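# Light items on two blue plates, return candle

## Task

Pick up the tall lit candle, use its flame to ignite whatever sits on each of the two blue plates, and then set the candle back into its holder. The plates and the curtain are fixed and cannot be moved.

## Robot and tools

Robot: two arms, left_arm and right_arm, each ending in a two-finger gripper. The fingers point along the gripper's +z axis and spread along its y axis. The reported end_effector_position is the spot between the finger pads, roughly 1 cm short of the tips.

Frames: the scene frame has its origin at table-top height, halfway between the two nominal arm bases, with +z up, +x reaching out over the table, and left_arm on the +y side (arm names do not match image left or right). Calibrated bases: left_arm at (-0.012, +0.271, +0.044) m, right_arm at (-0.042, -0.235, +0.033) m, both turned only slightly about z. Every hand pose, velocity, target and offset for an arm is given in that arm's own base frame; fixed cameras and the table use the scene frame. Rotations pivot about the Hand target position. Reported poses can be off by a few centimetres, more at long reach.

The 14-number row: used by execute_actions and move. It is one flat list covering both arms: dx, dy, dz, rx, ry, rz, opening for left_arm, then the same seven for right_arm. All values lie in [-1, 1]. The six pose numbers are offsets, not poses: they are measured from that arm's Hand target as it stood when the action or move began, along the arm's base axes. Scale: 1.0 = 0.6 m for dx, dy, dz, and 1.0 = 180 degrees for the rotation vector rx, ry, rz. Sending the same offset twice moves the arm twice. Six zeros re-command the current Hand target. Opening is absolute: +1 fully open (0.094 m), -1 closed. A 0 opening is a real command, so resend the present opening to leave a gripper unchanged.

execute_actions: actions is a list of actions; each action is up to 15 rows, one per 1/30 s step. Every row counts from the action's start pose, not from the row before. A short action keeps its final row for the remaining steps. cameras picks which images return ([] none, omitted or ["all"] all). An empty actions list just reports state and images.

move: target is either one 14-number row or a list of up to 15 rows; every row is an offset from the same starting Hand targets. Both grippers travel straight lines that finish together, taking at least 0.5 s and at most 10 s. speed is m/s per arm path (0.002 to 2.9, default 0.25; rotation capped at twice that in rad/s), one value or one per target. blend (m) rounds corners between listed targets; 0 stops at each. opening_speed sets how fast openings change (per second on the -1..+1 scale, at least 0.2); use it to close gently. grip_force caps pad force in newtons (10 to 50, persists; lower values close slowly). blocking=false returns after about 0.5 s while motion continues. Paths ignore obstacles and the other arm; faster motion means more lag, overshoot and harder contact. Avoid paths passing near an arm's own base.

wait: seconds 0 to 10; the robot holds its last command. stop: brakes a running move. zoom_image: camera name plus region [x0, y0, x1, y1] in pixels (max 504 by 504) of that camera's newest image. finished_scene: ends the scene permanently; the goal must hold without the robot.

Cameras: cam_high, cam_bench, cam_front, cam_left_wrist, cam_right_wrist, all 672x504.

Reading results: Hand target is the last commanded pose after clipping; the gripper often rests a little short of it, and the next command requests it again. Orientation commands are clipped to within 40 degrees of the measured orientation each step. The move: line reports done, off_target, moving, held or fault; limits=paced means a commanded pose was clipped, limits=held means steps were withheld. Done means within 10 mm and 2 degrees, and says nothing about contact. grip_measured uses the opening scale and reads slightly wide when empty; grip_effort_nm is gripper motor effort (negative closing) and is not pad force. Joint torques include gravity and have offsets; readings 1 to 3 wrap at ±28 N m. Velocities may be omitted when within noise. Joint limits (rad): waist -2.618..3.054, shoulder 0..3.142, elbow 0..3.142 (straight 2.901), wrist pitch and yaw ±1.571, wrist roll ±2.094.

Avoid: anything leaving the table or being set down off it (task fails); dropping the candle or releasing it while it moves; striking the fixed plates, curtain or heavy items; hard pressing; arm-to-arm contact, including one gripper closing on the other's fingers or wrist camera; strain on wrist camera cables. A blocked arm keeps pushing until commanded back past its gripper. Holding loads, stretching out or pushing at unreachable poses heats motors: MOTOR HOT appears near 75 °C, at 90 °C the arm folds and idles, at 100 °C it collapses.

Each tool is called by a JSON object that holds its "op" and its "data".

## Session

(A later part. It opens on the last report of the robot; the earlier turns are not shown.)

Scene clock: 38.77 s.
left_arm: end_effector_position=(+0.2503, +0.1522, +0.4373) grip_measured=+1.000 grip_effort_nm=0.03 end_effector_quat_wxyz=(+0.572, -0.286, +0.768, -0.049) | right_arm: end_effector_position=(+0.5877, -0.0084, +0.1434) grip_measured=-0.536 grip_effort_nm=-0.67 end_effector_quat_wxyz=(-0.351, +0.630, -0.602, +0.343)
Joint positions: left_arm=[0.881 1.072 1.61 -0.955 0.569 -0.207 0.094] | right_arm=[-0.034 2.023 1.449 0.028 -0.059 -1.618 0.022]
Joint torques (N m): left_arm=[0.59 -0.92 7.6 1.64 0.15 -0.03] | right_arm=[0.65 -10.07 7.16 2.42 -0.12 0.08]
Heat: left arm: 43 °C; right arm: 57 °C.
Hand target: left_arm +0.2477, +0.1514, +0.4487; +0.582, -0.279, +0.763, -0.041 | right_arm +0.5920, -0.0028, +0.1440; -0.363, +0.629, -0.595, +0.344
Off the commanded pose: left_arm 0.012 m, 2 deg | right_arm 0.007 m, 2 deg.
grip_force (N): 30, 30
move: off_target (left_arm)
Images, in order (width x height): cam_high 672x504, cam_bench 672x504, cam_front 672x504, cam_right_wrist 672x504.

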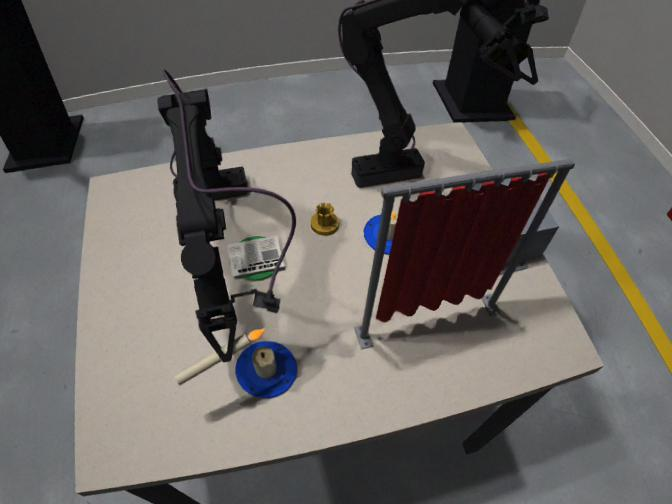

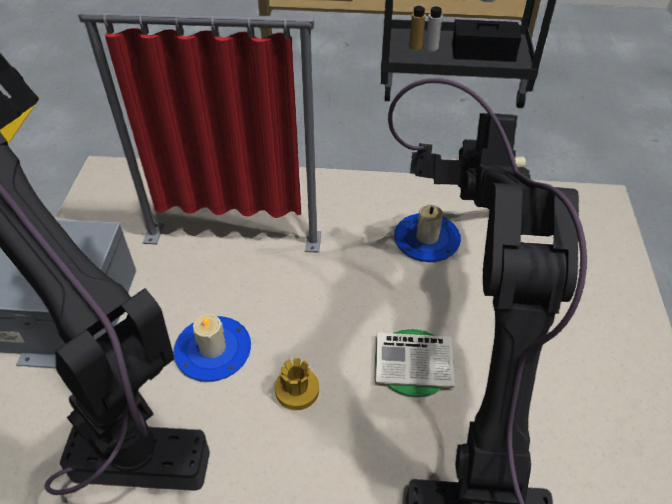

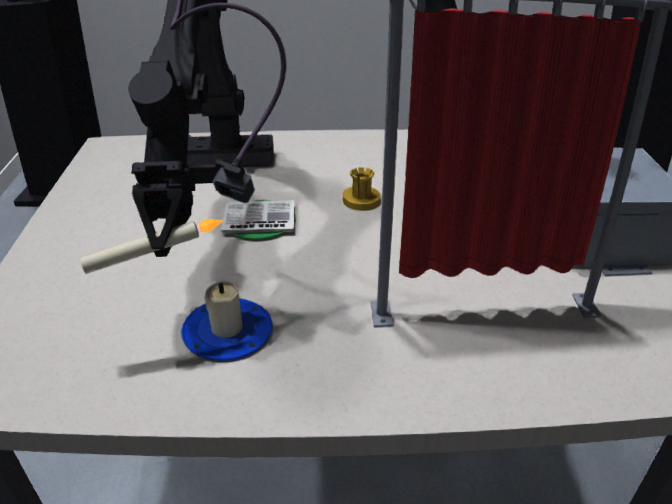

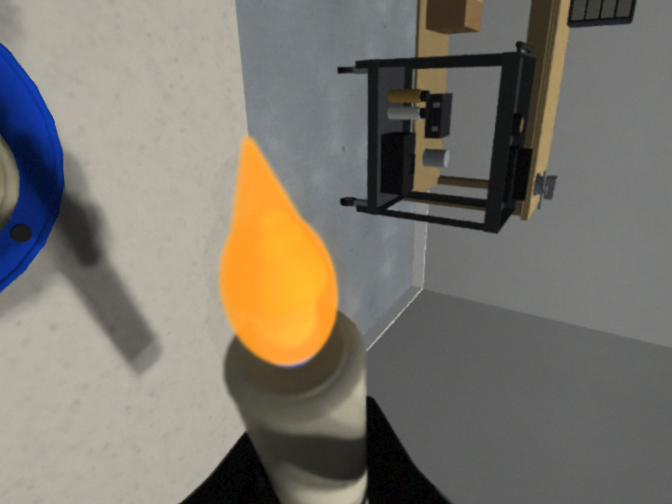

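{"op": "move", "data": {"target": [0,0,0,0,0,0,1,-0.01,0.008,-0.08,0,0,0,-0.8], "speed": 0.12, "cameras": ["cam_bench","cam_front","cam_high","cam_right_wrist"]}}

{"op": "zoom_image", "data": {"camera": "cam_front", "region": [120, 200, 370, 400]}}

{"op": "zoom_image", "data": {"camera": "cam_high", "region": [150, 260, 350, 420]}}

Scene clock: 40.70 s.
left_arm: end_effector_position=(+0.2503, +0.1522, +0.4373) grip_measured=+1.000 grip_effort_nm=0.03 end_effector_quat_wxyz=(+0.572, -0.286, +0.768, -0.049) | right_arm: end_effector_position=(+0.5832, -0.0031, +0.0998) grip_measured=-0.536 grip_effort_nm=-0.67 end_effector_quat_wxyz=(-0.354, +0.631, -0.598, +0.345)
Joint positions: left_arm=[0.881 1.072 1.61 -0.955 0.569 -0.207 0.094] | right_arm=[-0.024 2.074 1.329 0.207 -0.056 -1.618 0.022]
Joint torques (N m): left_arm=[0.61 -0.92 7.61 1.64 0.15 -0.03] | right_arm=[0.68 -9.74 6.45 2.46 -0.08 0.14]
Heat: left arm: 43 °C; right arm: 57 °C.
Hand target: left_arm +0.2477, +0.1514, +0.4487; +0.582, -0.279, +0.763, -0.041 | right_arm +0.5860, +0.0022, +0.0961; -0.363, +0.629, -0.595, +0.344
Off the commanded pose: left_arm 0.012 m, 2 deg | right_arm 0.007 m, 1 deg.
grip_force (N): 30, 30
move: off_target (left_arm)
Images, in order (width x height): cam_high 672x504, cam_bench 672x504, cam_front 672x504, cam_right_wrist 672x504.

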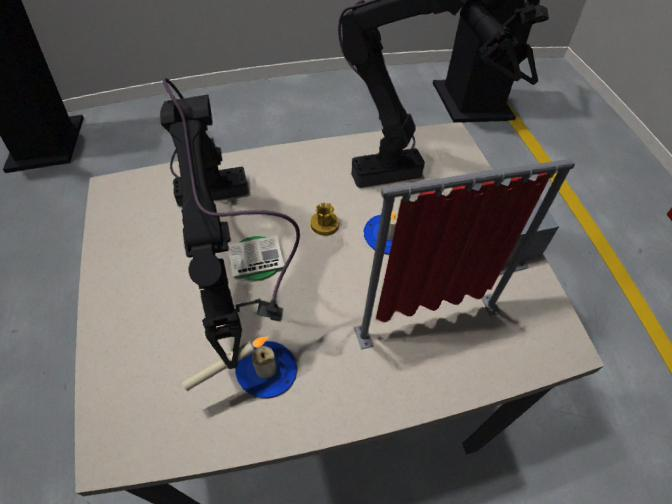

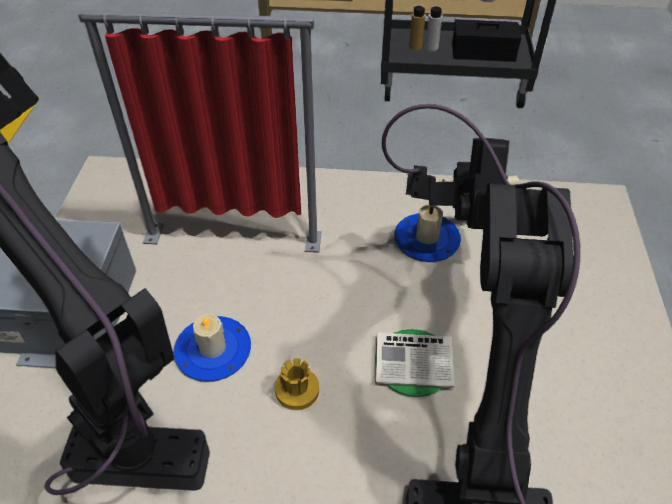

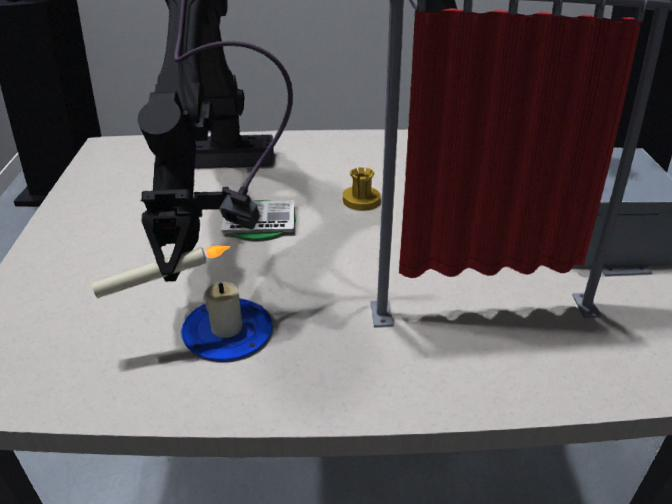

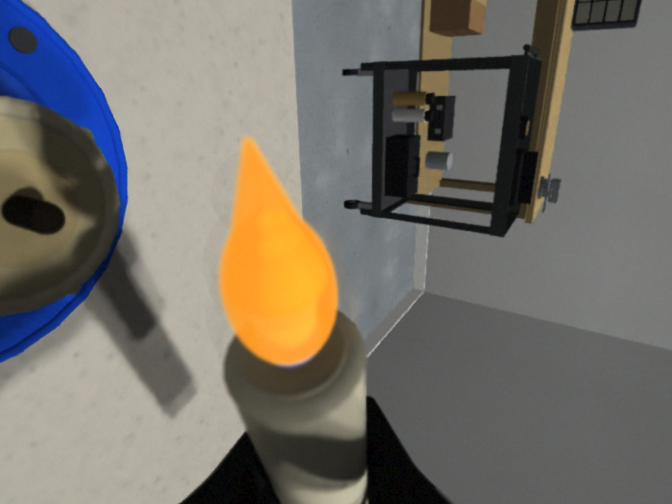

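Scaled by 2.016 from the camera's 672x504 image, which has a finer 960x720 frame.

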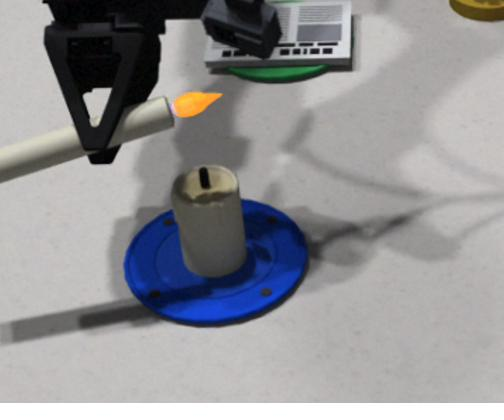

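Scaled by 2.520 from the camera's 672x504 image, which has a finer 960x720 frame.

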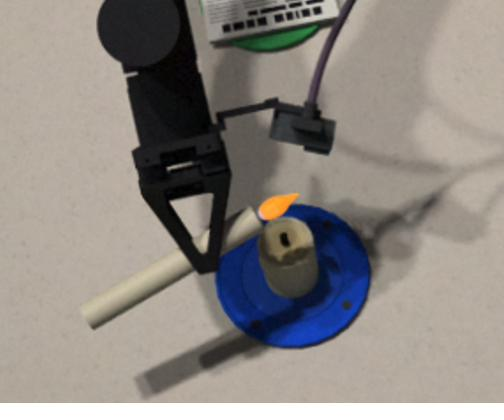

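{"op": "move", "data": {"target": [0,0,0,0,0,0,1,-0.006,0.002,-0.085,0,0,0,-0.8], "speed": 0.1, "cameras": ["cam_bench","cam_front","cam_high","cam_right_wrist"]}}

{"op": "zoom_image", "data": {"camera": "cam_front", "region": [120, 200, 370, 400]}}

Scene clock: 42.27 s.
left_arm: end_effector_position=(+0.2503, +0.1522, +0.4373) grip_measured=+1.000 grip_effort_nm=0.03 end_effector_quat_wxyz=(+0.572, -0.286, +0.768, -0.049) | right_arm: end_effector_position=(+0.5826, -0.0034, +0.0561) grip_measured=-0.536 grip_effort_nm=-0.67 end_effector_quat_wxyz=(-0.358, +0.628, -0.596, +0.350)
Joint positions: left_arm=[0.881 1.072 1.61 -0.955 0.569 -0.207 0.094] | right_arm=[-0.024 2.164 1.256 0.384 -0.052 -1.615 0.022]
Joint torques (N m): left_arm=[0.61 -0.92 7.6 1.64 0.15 -0.04] | right_arm=[0.9 -9.24 5.52 2.43 -0.08 0.12]
Heat: left arm: 43 °C; right arm: 57 °C.
Hand target: left_arm +0.2477, +0.1514, +0.4487; +0.582, -0.279, +0.763, -0.041 | right_arm +0.5824, +0.0032, +0.0451; -0.363, +0.629, -0.595, +0.344
Off the commanded pose: left_arm 0.012 m, 2 deg | right_arm 0.013 m, 1 deg.
grip_force (N): 30, 30
move: off_target (left_arm, right_arm)
Images, in order (width x height): cam_high 672x504, cam_bench 672x504, cam_front 672x504, cam_right_wrist 672x504.

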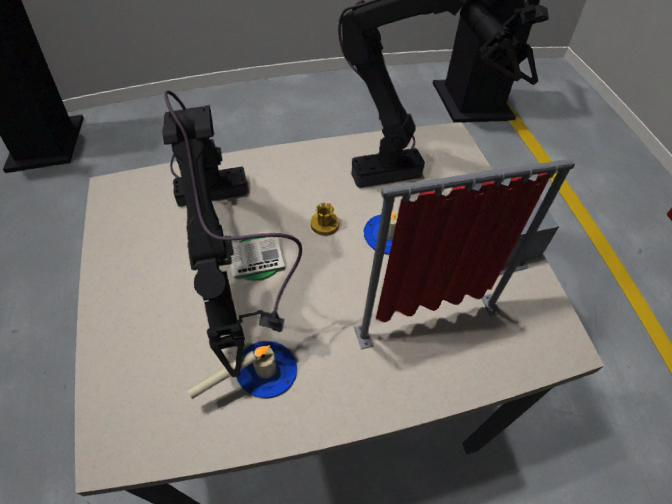

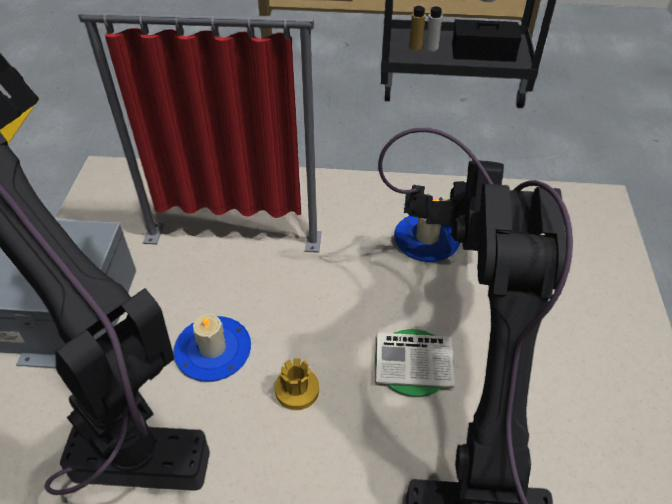

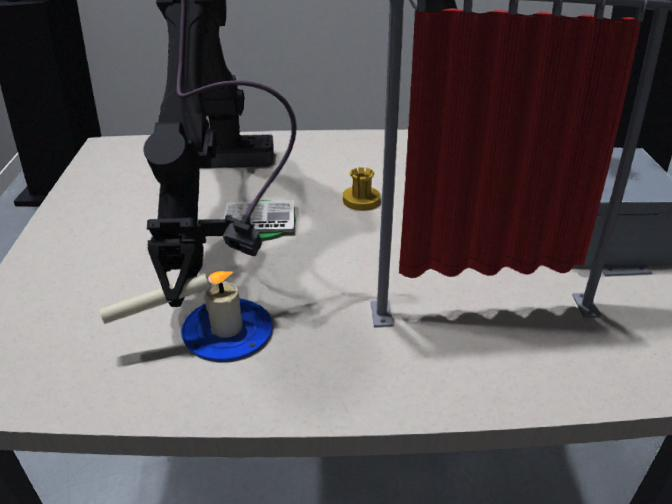

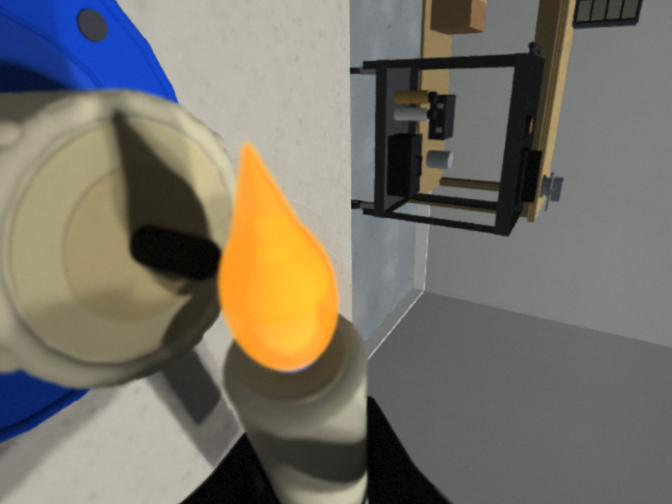

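Scaled by 2.016 from the camera's 672x504 image, which has a finer 960x720 frame.

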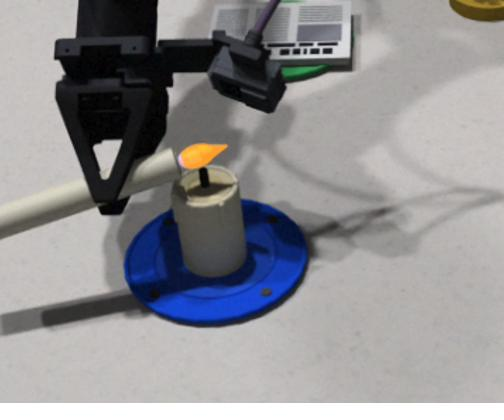

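{"op": "move", "data": {"target": [0,0,0,0,0,0,1,-0.008,-0.004,-0.016,0,0,0,-0.8], "speed": 0.05, "cameras": ["cam_bench","cam_front","cam_high","cam_right_wrist"]}}

{"op": "zoom_image", "data": {"camera": "cam_front", "region": [120, 200, 370, 400]}}

Scene clock: 43.43 s.
left_arm: end_effector_position=(+0.2503, +0.1522, +0.4373) grip_measured=+1.000 grip_effort_nm=0.02 end_effector_quat_wxyz=(+0.572, -0.286, +0.768, -0.049) | right_arm: end_effector_position=(+0.5809, -0.0033, +0.0537) grip_measured=-0.536 grip_effort_nm=-0.67 end_effector_quat_wxyz=(-0.364, +0.624, -0.592, +0.357)
Joint positions: left_arm=[0.881 1.072 1.61 -0.955 0.569 -0.207 0.094] | right_arm=[-0.024 2.169 1.227 0.441 -0.052 -1.615 0.022]
Joint torques (N m): left_arm=[0.61 -0.94 7.61 1.64 0.15 -0.03] | right_arm=[0.43 -8.73 5.09 2.29 -0.11 0.09]
Heat: left arm: 43 °C; right arm: 57 °C.
Hand target: left_arm +0.2477, +0.1514, +0.4487; +0.582, -0.279, +0.763, -0.041 | right_arm +0.5776, +0.0008, +0.0356; -0.363, +0.629, -0.595, +0.344
Off the commanded pose: left_arm 0.012 m, 2 deg | right_arm 0.019 m, 2 deg.
grip_force (N): 30, 30
move: off_target (left_arm, right_arm)
Images, in order (width x height): cam_high 672x504, cam_bench 672x504, cam_front 672x504, cam_right_wrist 672x504.

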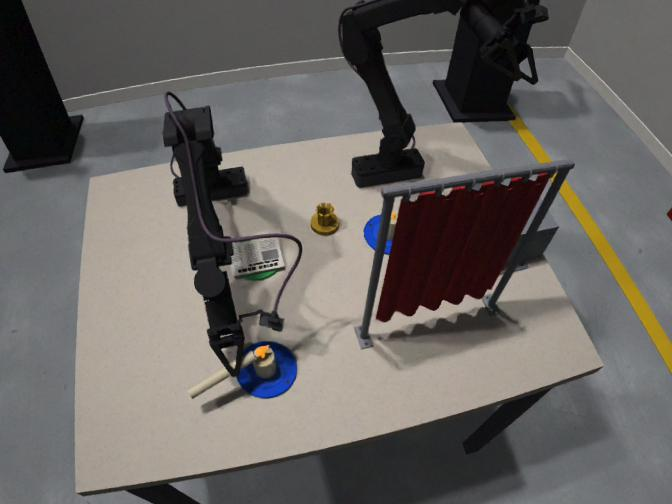

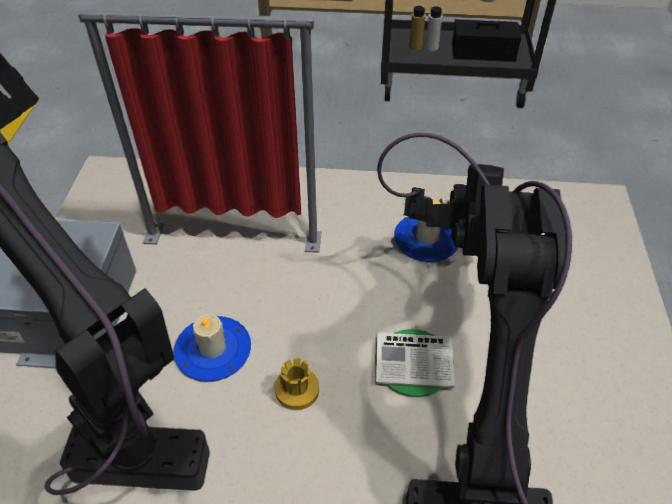

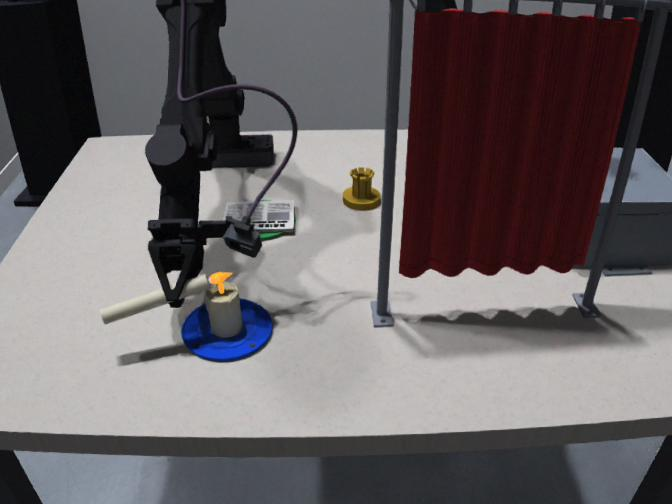

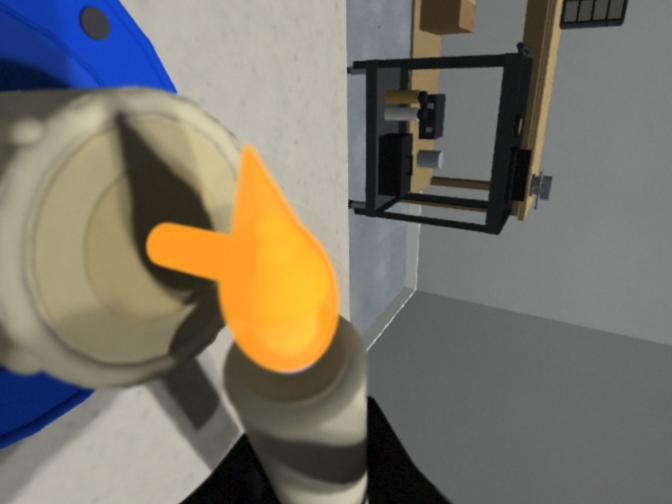

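Scaled by 2.016 from the camera's 672x504 image, which has a finer 960x720 frame.

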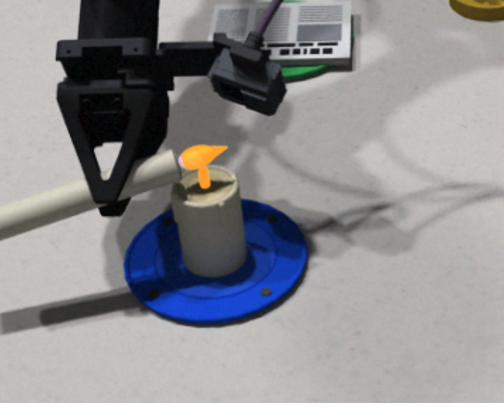

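{"op": "move", "data": {"target": [[0,0,0,0,0,0,1,0.0,-0.01,0.16,0,0,0,-0.8],[0,0,0,0,0,0,1,-0.296,0.25,0.42,0.2,0.08,0.025,-0.8],[0,0,0,0,0,0,1,-0.628,0.478,0.29,0.4255,0.1723,0.0532,-0.8]], "speed": 0.22, "blend": [0.04,0.08,0]}}

{"op": "zoom_image", "data": {"camera": "cam_front", "region": [260, 30, 430, 230]}}

{"op": "zoom_image", "data": {"camera": "cam_bench", "region": [200, 230, 400, 430]}}

{"op": "zoom_image", "data": {"camera": "cam_high", "region": [240, 110, 400, 260]}}

Scene clock: 48.70 s.
left_arm: end_effector_position=(+0.2503, +0.1522, +0.4373) grip_measured=+1.000 grip_effort_nm=0.03 end_effector_quat_wxyz=(+0.572, -0.286, +0.768, -0.049) | right_arm: end_effector_position=(+0.2014, +0.2860, +0.1997) grip_measured=-0.536 grip_effort_nm=-0.67 end_effector_quat_wxyz=(+0.518, -0.386, +0.710, +0.281)
Joint positions: left_arm=[0.881 1.072 1.61 -0.955 0.569 -0.207 0.094] | right_arm=[0.915 0.946 0.481 0.152 -0.076 -0.025 0.022]
Joint torques (N m): left_arm=[0.61 -0.92 7.6 1.64 0.15 -0.03] | right_arm=[0.75 -2.44 6.71 2.71 0.01 0.08]
Heat: left arm: 43 °C; right arm: 57 °C.
Hand target: left_arm +0.2477, +0.1514, +0.4487; +0.582, -0.279, +0.763, -0.041 | right_arm +0.2008, +0.2875, +0.2095; +0.534, -0.379, +0.698, +0.290
Off the commanded pose: left_arm 0.012 m, 2 deg | right_arm 0.010 m, 3 deg.
grip_force (N): 30, 30
move: off_target (left_arm, right_arm)

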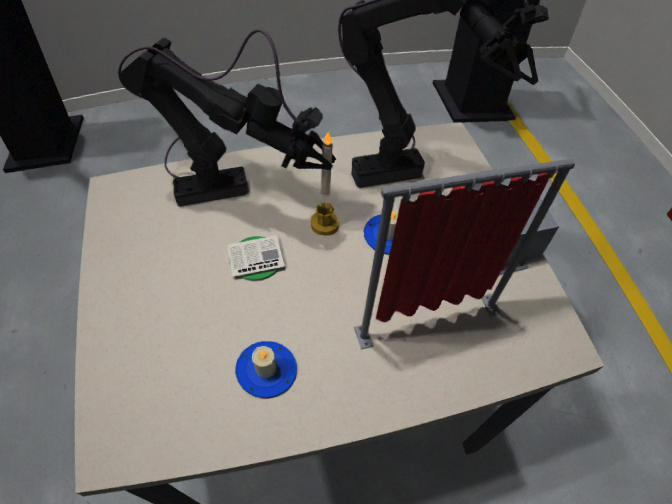

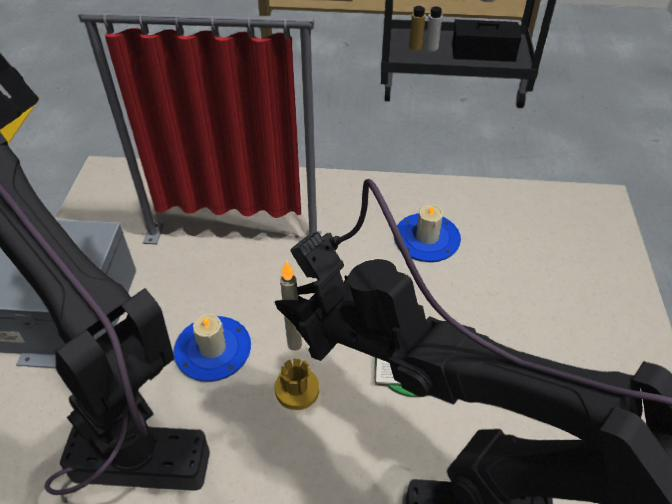

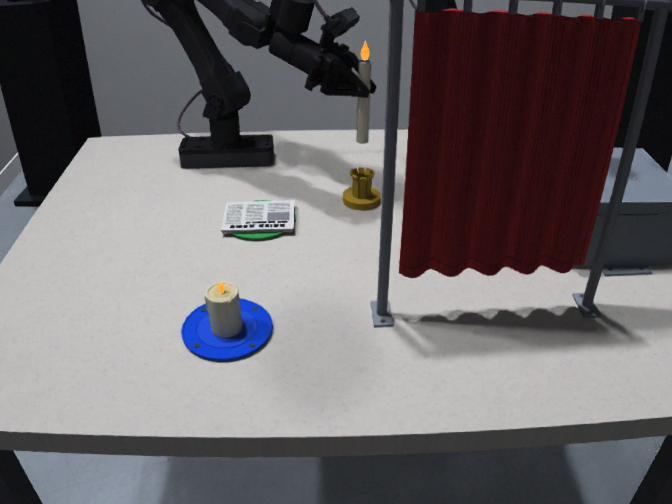

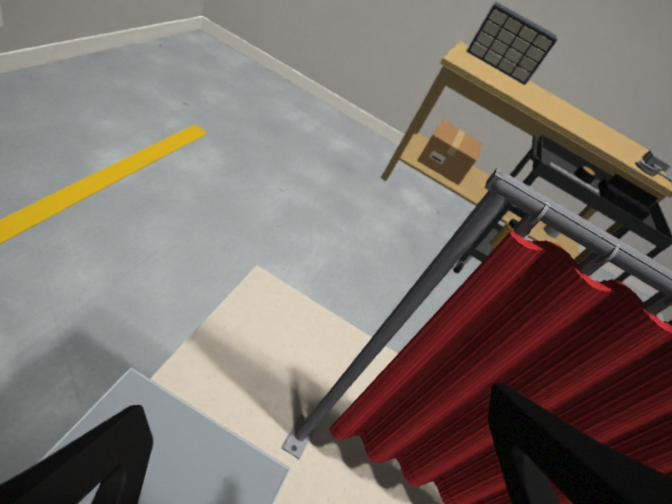

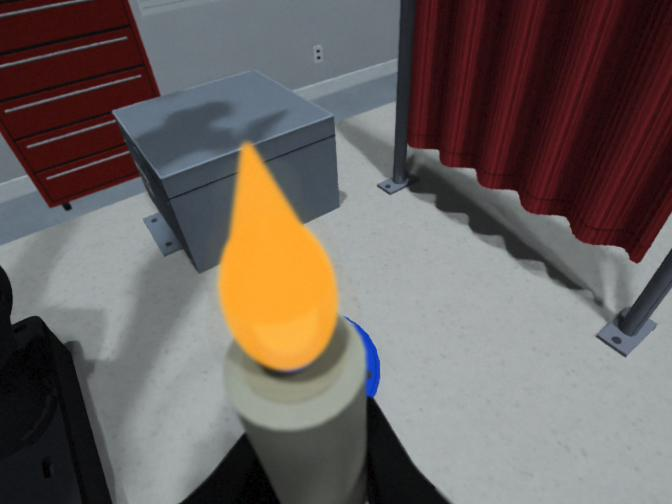

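Scaled by 2.520 from the camera's 672x504 image, which has a finer 960x720 frame.

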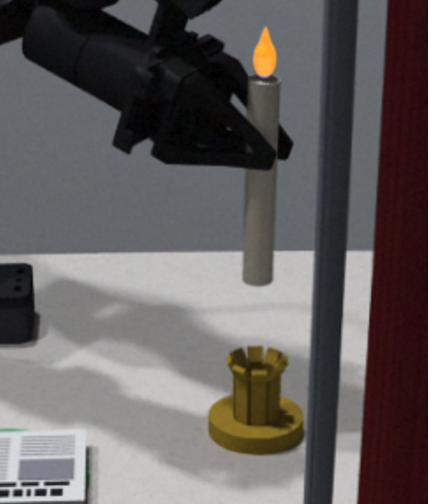

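Scaled by 2.520 from the camera's 672x504 image, which has a finer 960x720 frame.

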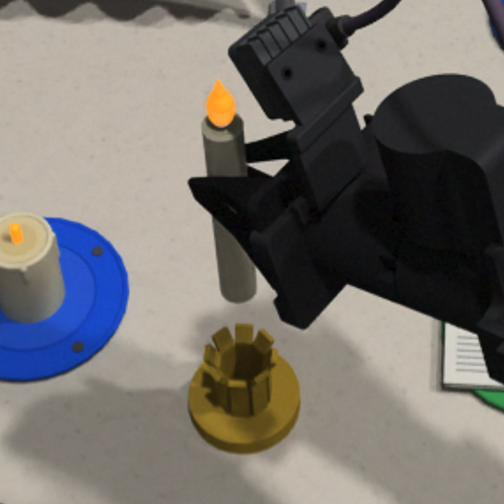

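Scaled by 3.150 from the camera's 672x504 image, which has a finer 960x720 frame.

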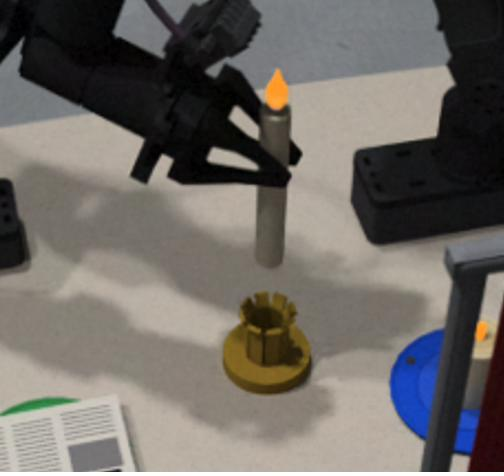

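{"op": "move", "data": {"target": [0,0,0,0,0,0,1,-0.0055,-0.0025,-0.14,0,0,0,-0.8], "speed": 0.12, "cameras": ["cam_bench","cam_front","cam_high","cam_right_wrist"]}}

{"op": "zoom_image", "data": {"camera": "cam_front", "region": [260, 80, 430, 230]}}

{"op": "zoom_image", "data": {"camera": "cam_bench", "region": [220, 290, 370, 430]}}

{"op": "zoom_image", "data": {"camera": "cam_high", "region": [260, 130, 380, 250]}}

Scene clock: 50.63 s.
left_arm: end_effector_position=(+0.2503, +0.1522, +0.4373) grip_measured=+1.000 grip_effort_nm=0.03 end_effector_quat_wxyz=(+0.572, -0.286, +0.768, -0.049) | right_arm: end_effector_position=(+0.1990, +0.2848, +0.1228) grip_measured=-0.536 grip_effort_nm=-0.67 end_effector_quat_wxyz=(+0.527, -0.382, +0.704, +0.284)
Joint positions: left_arm=[0.881 1.072 1.61 -0.955 0.569 -0.207 0.094] | right_arm=[0.926 1.182 0.208 0.686 -0.062 -0.021 0.022]
Joint torques (N m): left_arm=[0.59 -0.94 7.61 1.64 0.15 -0.03] | right_arm=[0.68 -1.57 5.44 2.64 -0.01 0.04]
Heat: left arm: 43 °C; right arm: 56 °C.
Hand target: left_arm +0.2477, +0.1514, +0.4487; +0.582, -0.279, +0.763, -0.041 | right_arm +0.1975, +0.2861, +0.1257; +0.535, -0.379, +0.698, +0.290
Off the commanded pose: left_arm 0.012 m, 2 deg | right_arm 0.003 m, 1 deg.
grip_force (N): 30, 30
move: off_target (left_arm)
Images, in order (width x height): cam_high 672x504, cam_bench 672x504, cam_front 672x504, cam_right_wrist 672x504.

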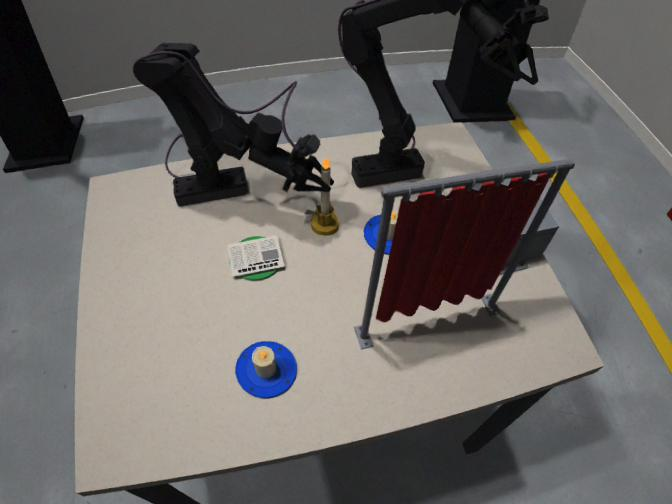

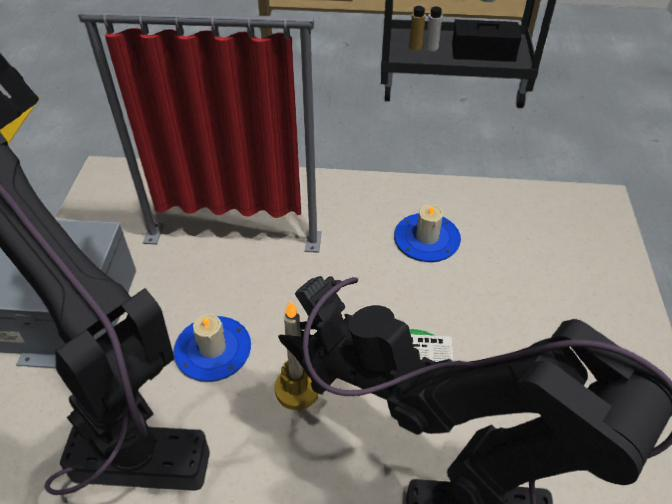

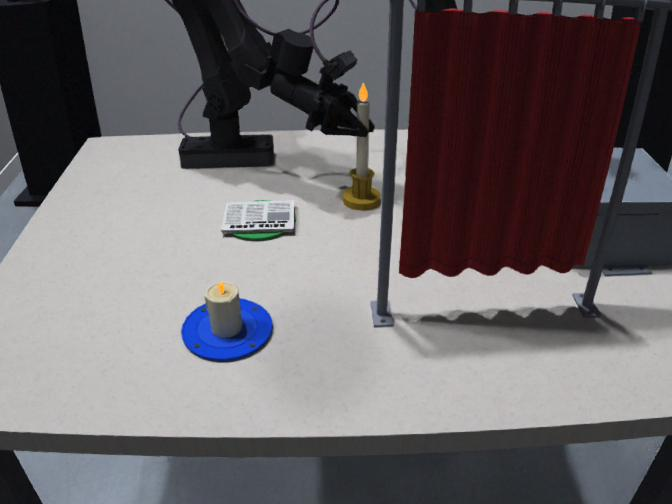

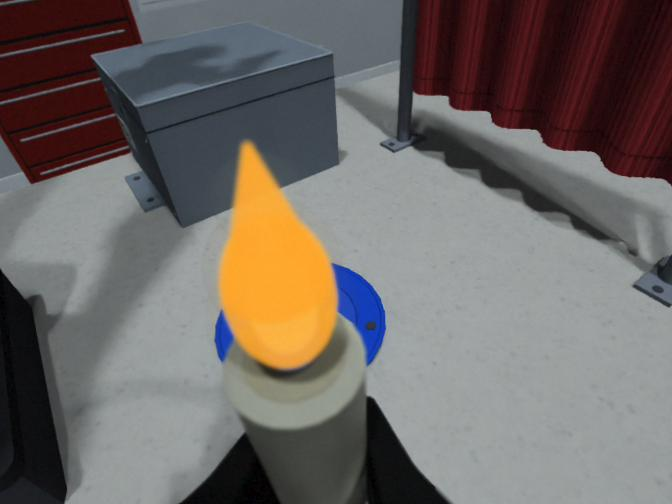

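Scaled by 2.965 from the camera's 672x504 image, which has a finer 960x720 frame.

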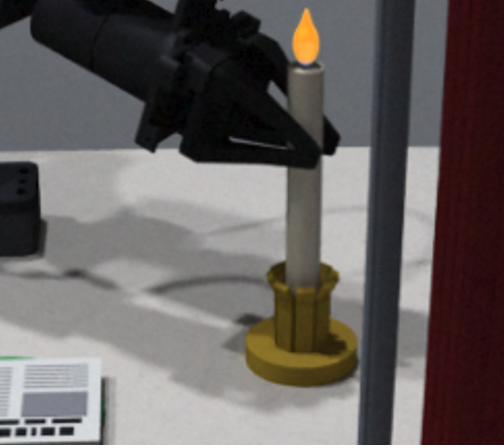

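Scaled by 3.360 from the camera's 672x504 image, which has a finer 960x720 frame.

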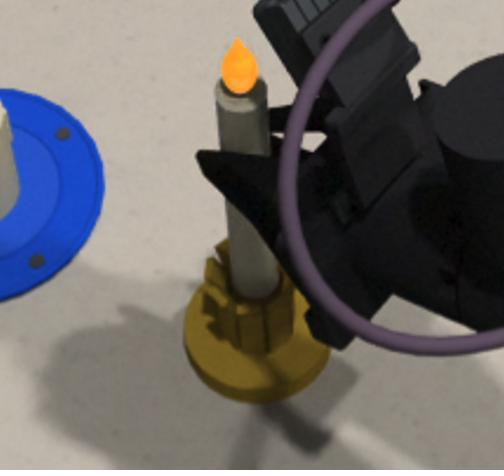

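Scaled by 4.200 from the camera's 672x504 image, which has a finer 960x720 frame.

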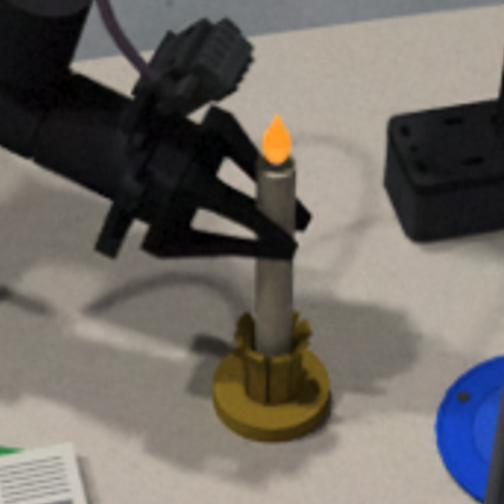

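{"op": "move", "data": {"target": [0,0,0,0,0,0,1,0.0,0.0005,-0.069,0,0,0,-0.8], "speed": 0.07, "cameras": ["cam_bench","cam_front","cam_high"]}}

{"op": "zoom_image", "data": {"camera": "cam_front", "region": [260, 80, 430, 230]}}

{"op": "zoom_image", "data": {"camera": "cam_bench", "region": [220, 290, 370, 430]}}

Scene clock: 52.10 s.
left_arm: end_effector_position=(+0.2503, +0.1522, +0.4373) grip_measured=+1.000 grip_effort_nm=0.03 end_effector_quat_wxyz=(+0.572, -0.286, +0.768, -0.049) | right_arm: end_effector_position=(+0.1995, +0.2861, +0.0844) grip_measured=-0.536 grip_effort_nm=-0.67 end_effector_quat_wxyz=(+0.532, -0.380, +0.700, +0.287)
Joint positions: left_arm=[0.881 1.072 1.61 -0.955 0.569 -0.207 0.094] | right_arm=[0.927 1.513 0.122 1.118 -0.062 -0.02 0.022]
Joint torques (N m): left_arm=[0.61 -0.92 7.61 1.64 0.15 -0.03] | right_arm=[0.66 -2.24 3.71 2.55 0.01 0.06]
Heat: left arm: 43 °C; right arm: 56 °C.
Hand target: left_arm +0.2477, +0.1514, +0.4487; +0.582, -0.279, +0.763, -0.041 | right_arm +0.1975, +0.2864, +0.0842; +0.534, -0.379, +0.698, +0.290
Off the commanded pose: left_arm 0.012 m, 2 deg | right_arm 0.002 m, 1 deg.
grip_force (N): 30, 30
move: off_target (left_arm)
Images, in order (width x height): cam_high 672x504, cam_bench 672x504, cam_front 672x504.

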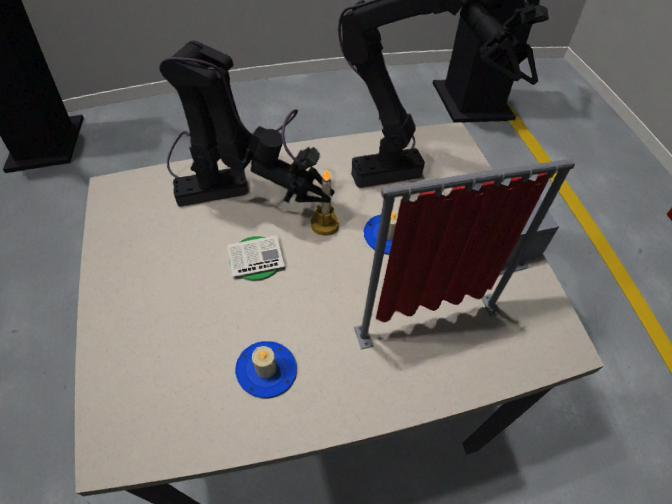

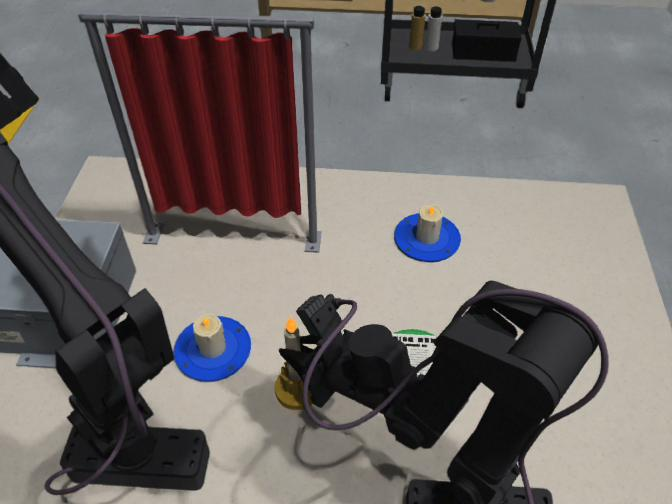

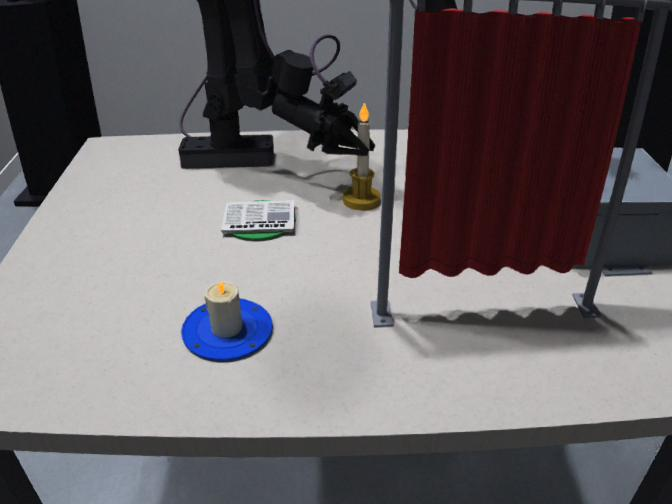

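Scaled by 2.965 from the camera's 672x504 image, which has a finer 960x720 frame.

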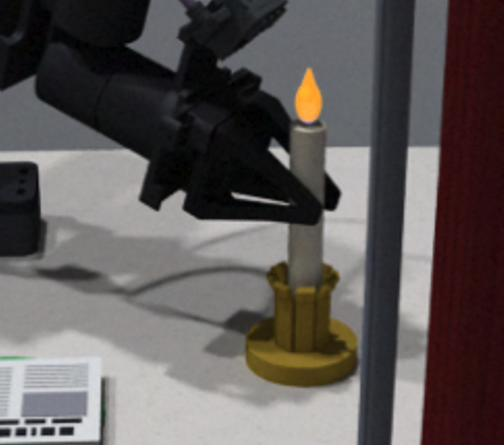

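Scaled by 3.360 from the camera's 672x504 image, which has a finer 960x720 frame.

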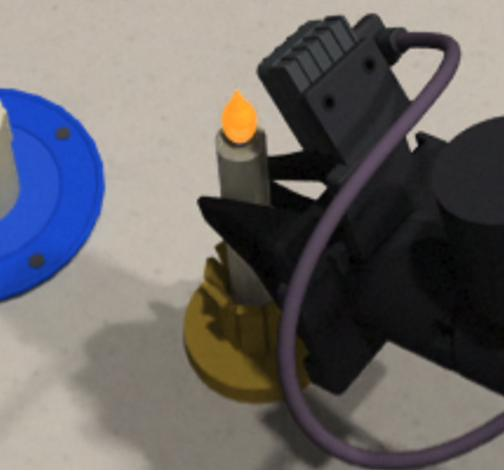

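{"op": "move", "data": {"target": [[0,0,0,0,0,0,1,0,0,0,0,0,0,0.2],[0,0,0,0,0,0,1,-0.085,-0.125,0.04,0,0,0,0.2]], "speed": 0.12, "opening_speed": 0.8}}

{"op": "zoom_image", "data": {"camera": "cam_front", "region": [260, 80, 430, 230]}}

Scene clock: 56.80 s.
left_arm: end_effector_position=(+0.2503, +0.1522, +0.4373) grip_measured=+1.000 grip_effort_nm=0.03 end_effector_quat_wxyz=(+0.572, -0.286, +0.768, -0.049) | right_arm: end_effector_position=(+0.1463, +0.2132, +0.1117) grip_measured=+0.198 grip_effort_nm=0.11 end_effector_quat_wxyz=(+0.522, -0.381, +0.707, +0.287)
Joint positions: left_arm=[0.881 1.072 1.61 -0.955 0.569 -0.207 0.094] | right_arm=[0.902 0.287 0.013 -0.022 -0.091 -0.02 0.056]
Joint torques (N m): left_arm=[0.59 -0.94 7.6 1.63 0.16 -0.03] | right_arm=[-0.79 0.96 6.54 2.21 -0.08 -0.1]
Heat: left arm: 43 °C; right arm: 56 °C.
Hand target: left_arm +0.2477, +0.1514, +0.4487; +0.582, -0.279, +0.763, -0.041 | right_arm +0.1465, +0.2114, +0.1082; +0.535, -0.379, +0.698, +0.290
Off the commanded pose: left_arm 0.012 m, 2 deg | right_arm 0.004 m, 2 deg.
joint sent to its limit (right arm) — joint 3 (elbow), lower limit, where the elbow is as bent as it goes. The joint targets still meet the commanded pose.
grip_force (N): 30, 30
move: off_target (left_arm)

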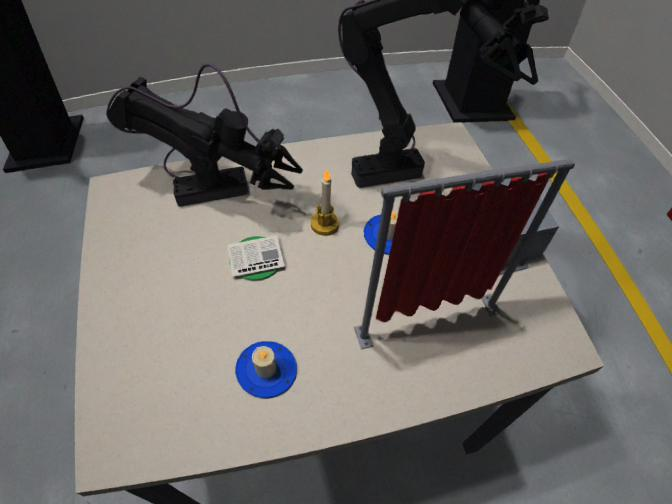

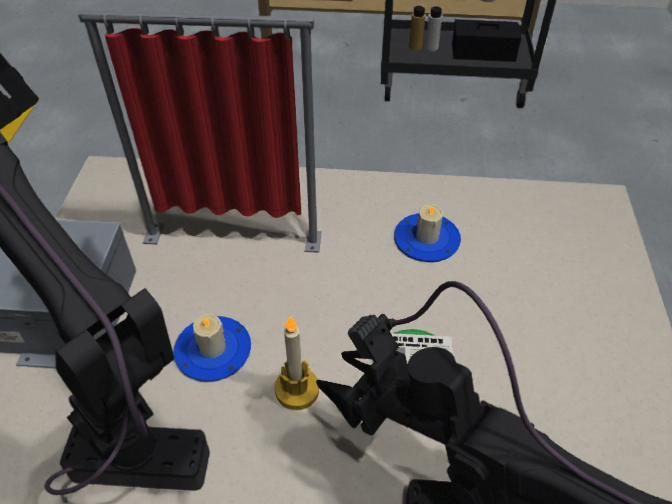

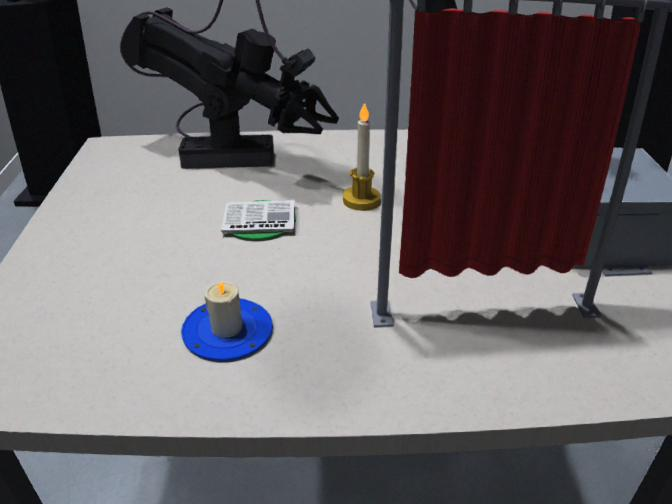

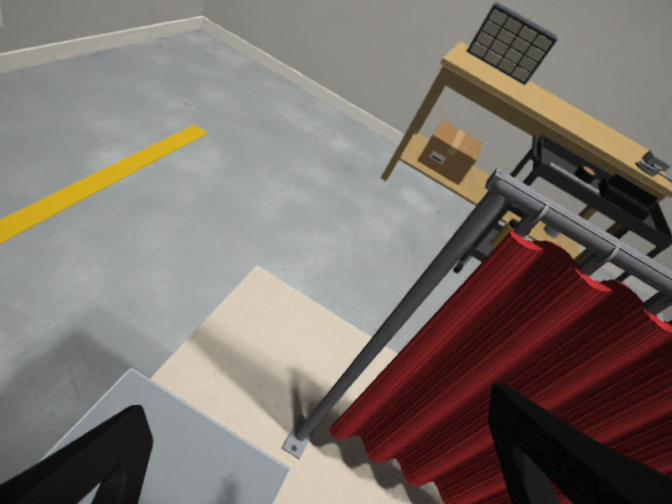

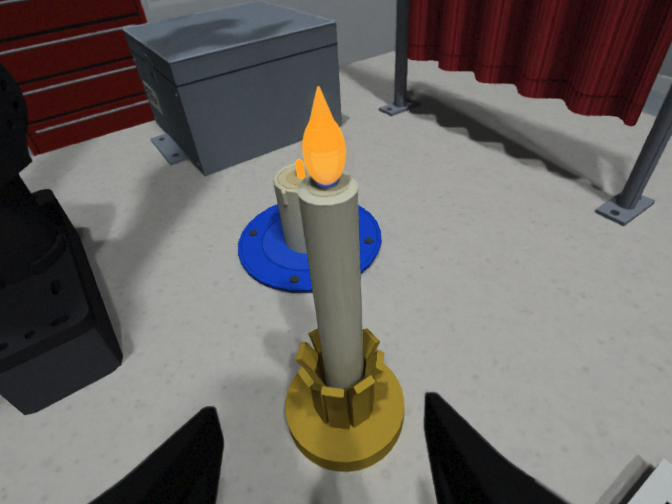

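Scaled by 2.965 from the camera's 672x504 image, which has a finer 960x720 frame.

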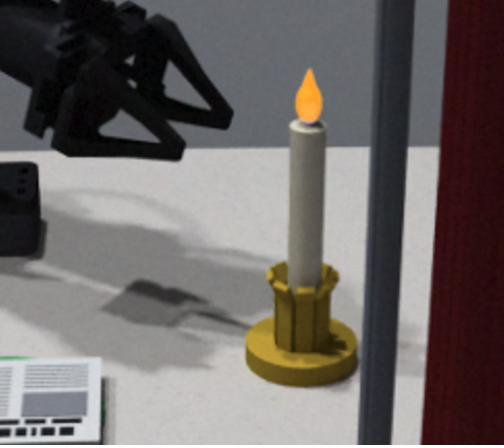

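{"op": "finished_scene", "data": {}}

The scene is finished: the task was done.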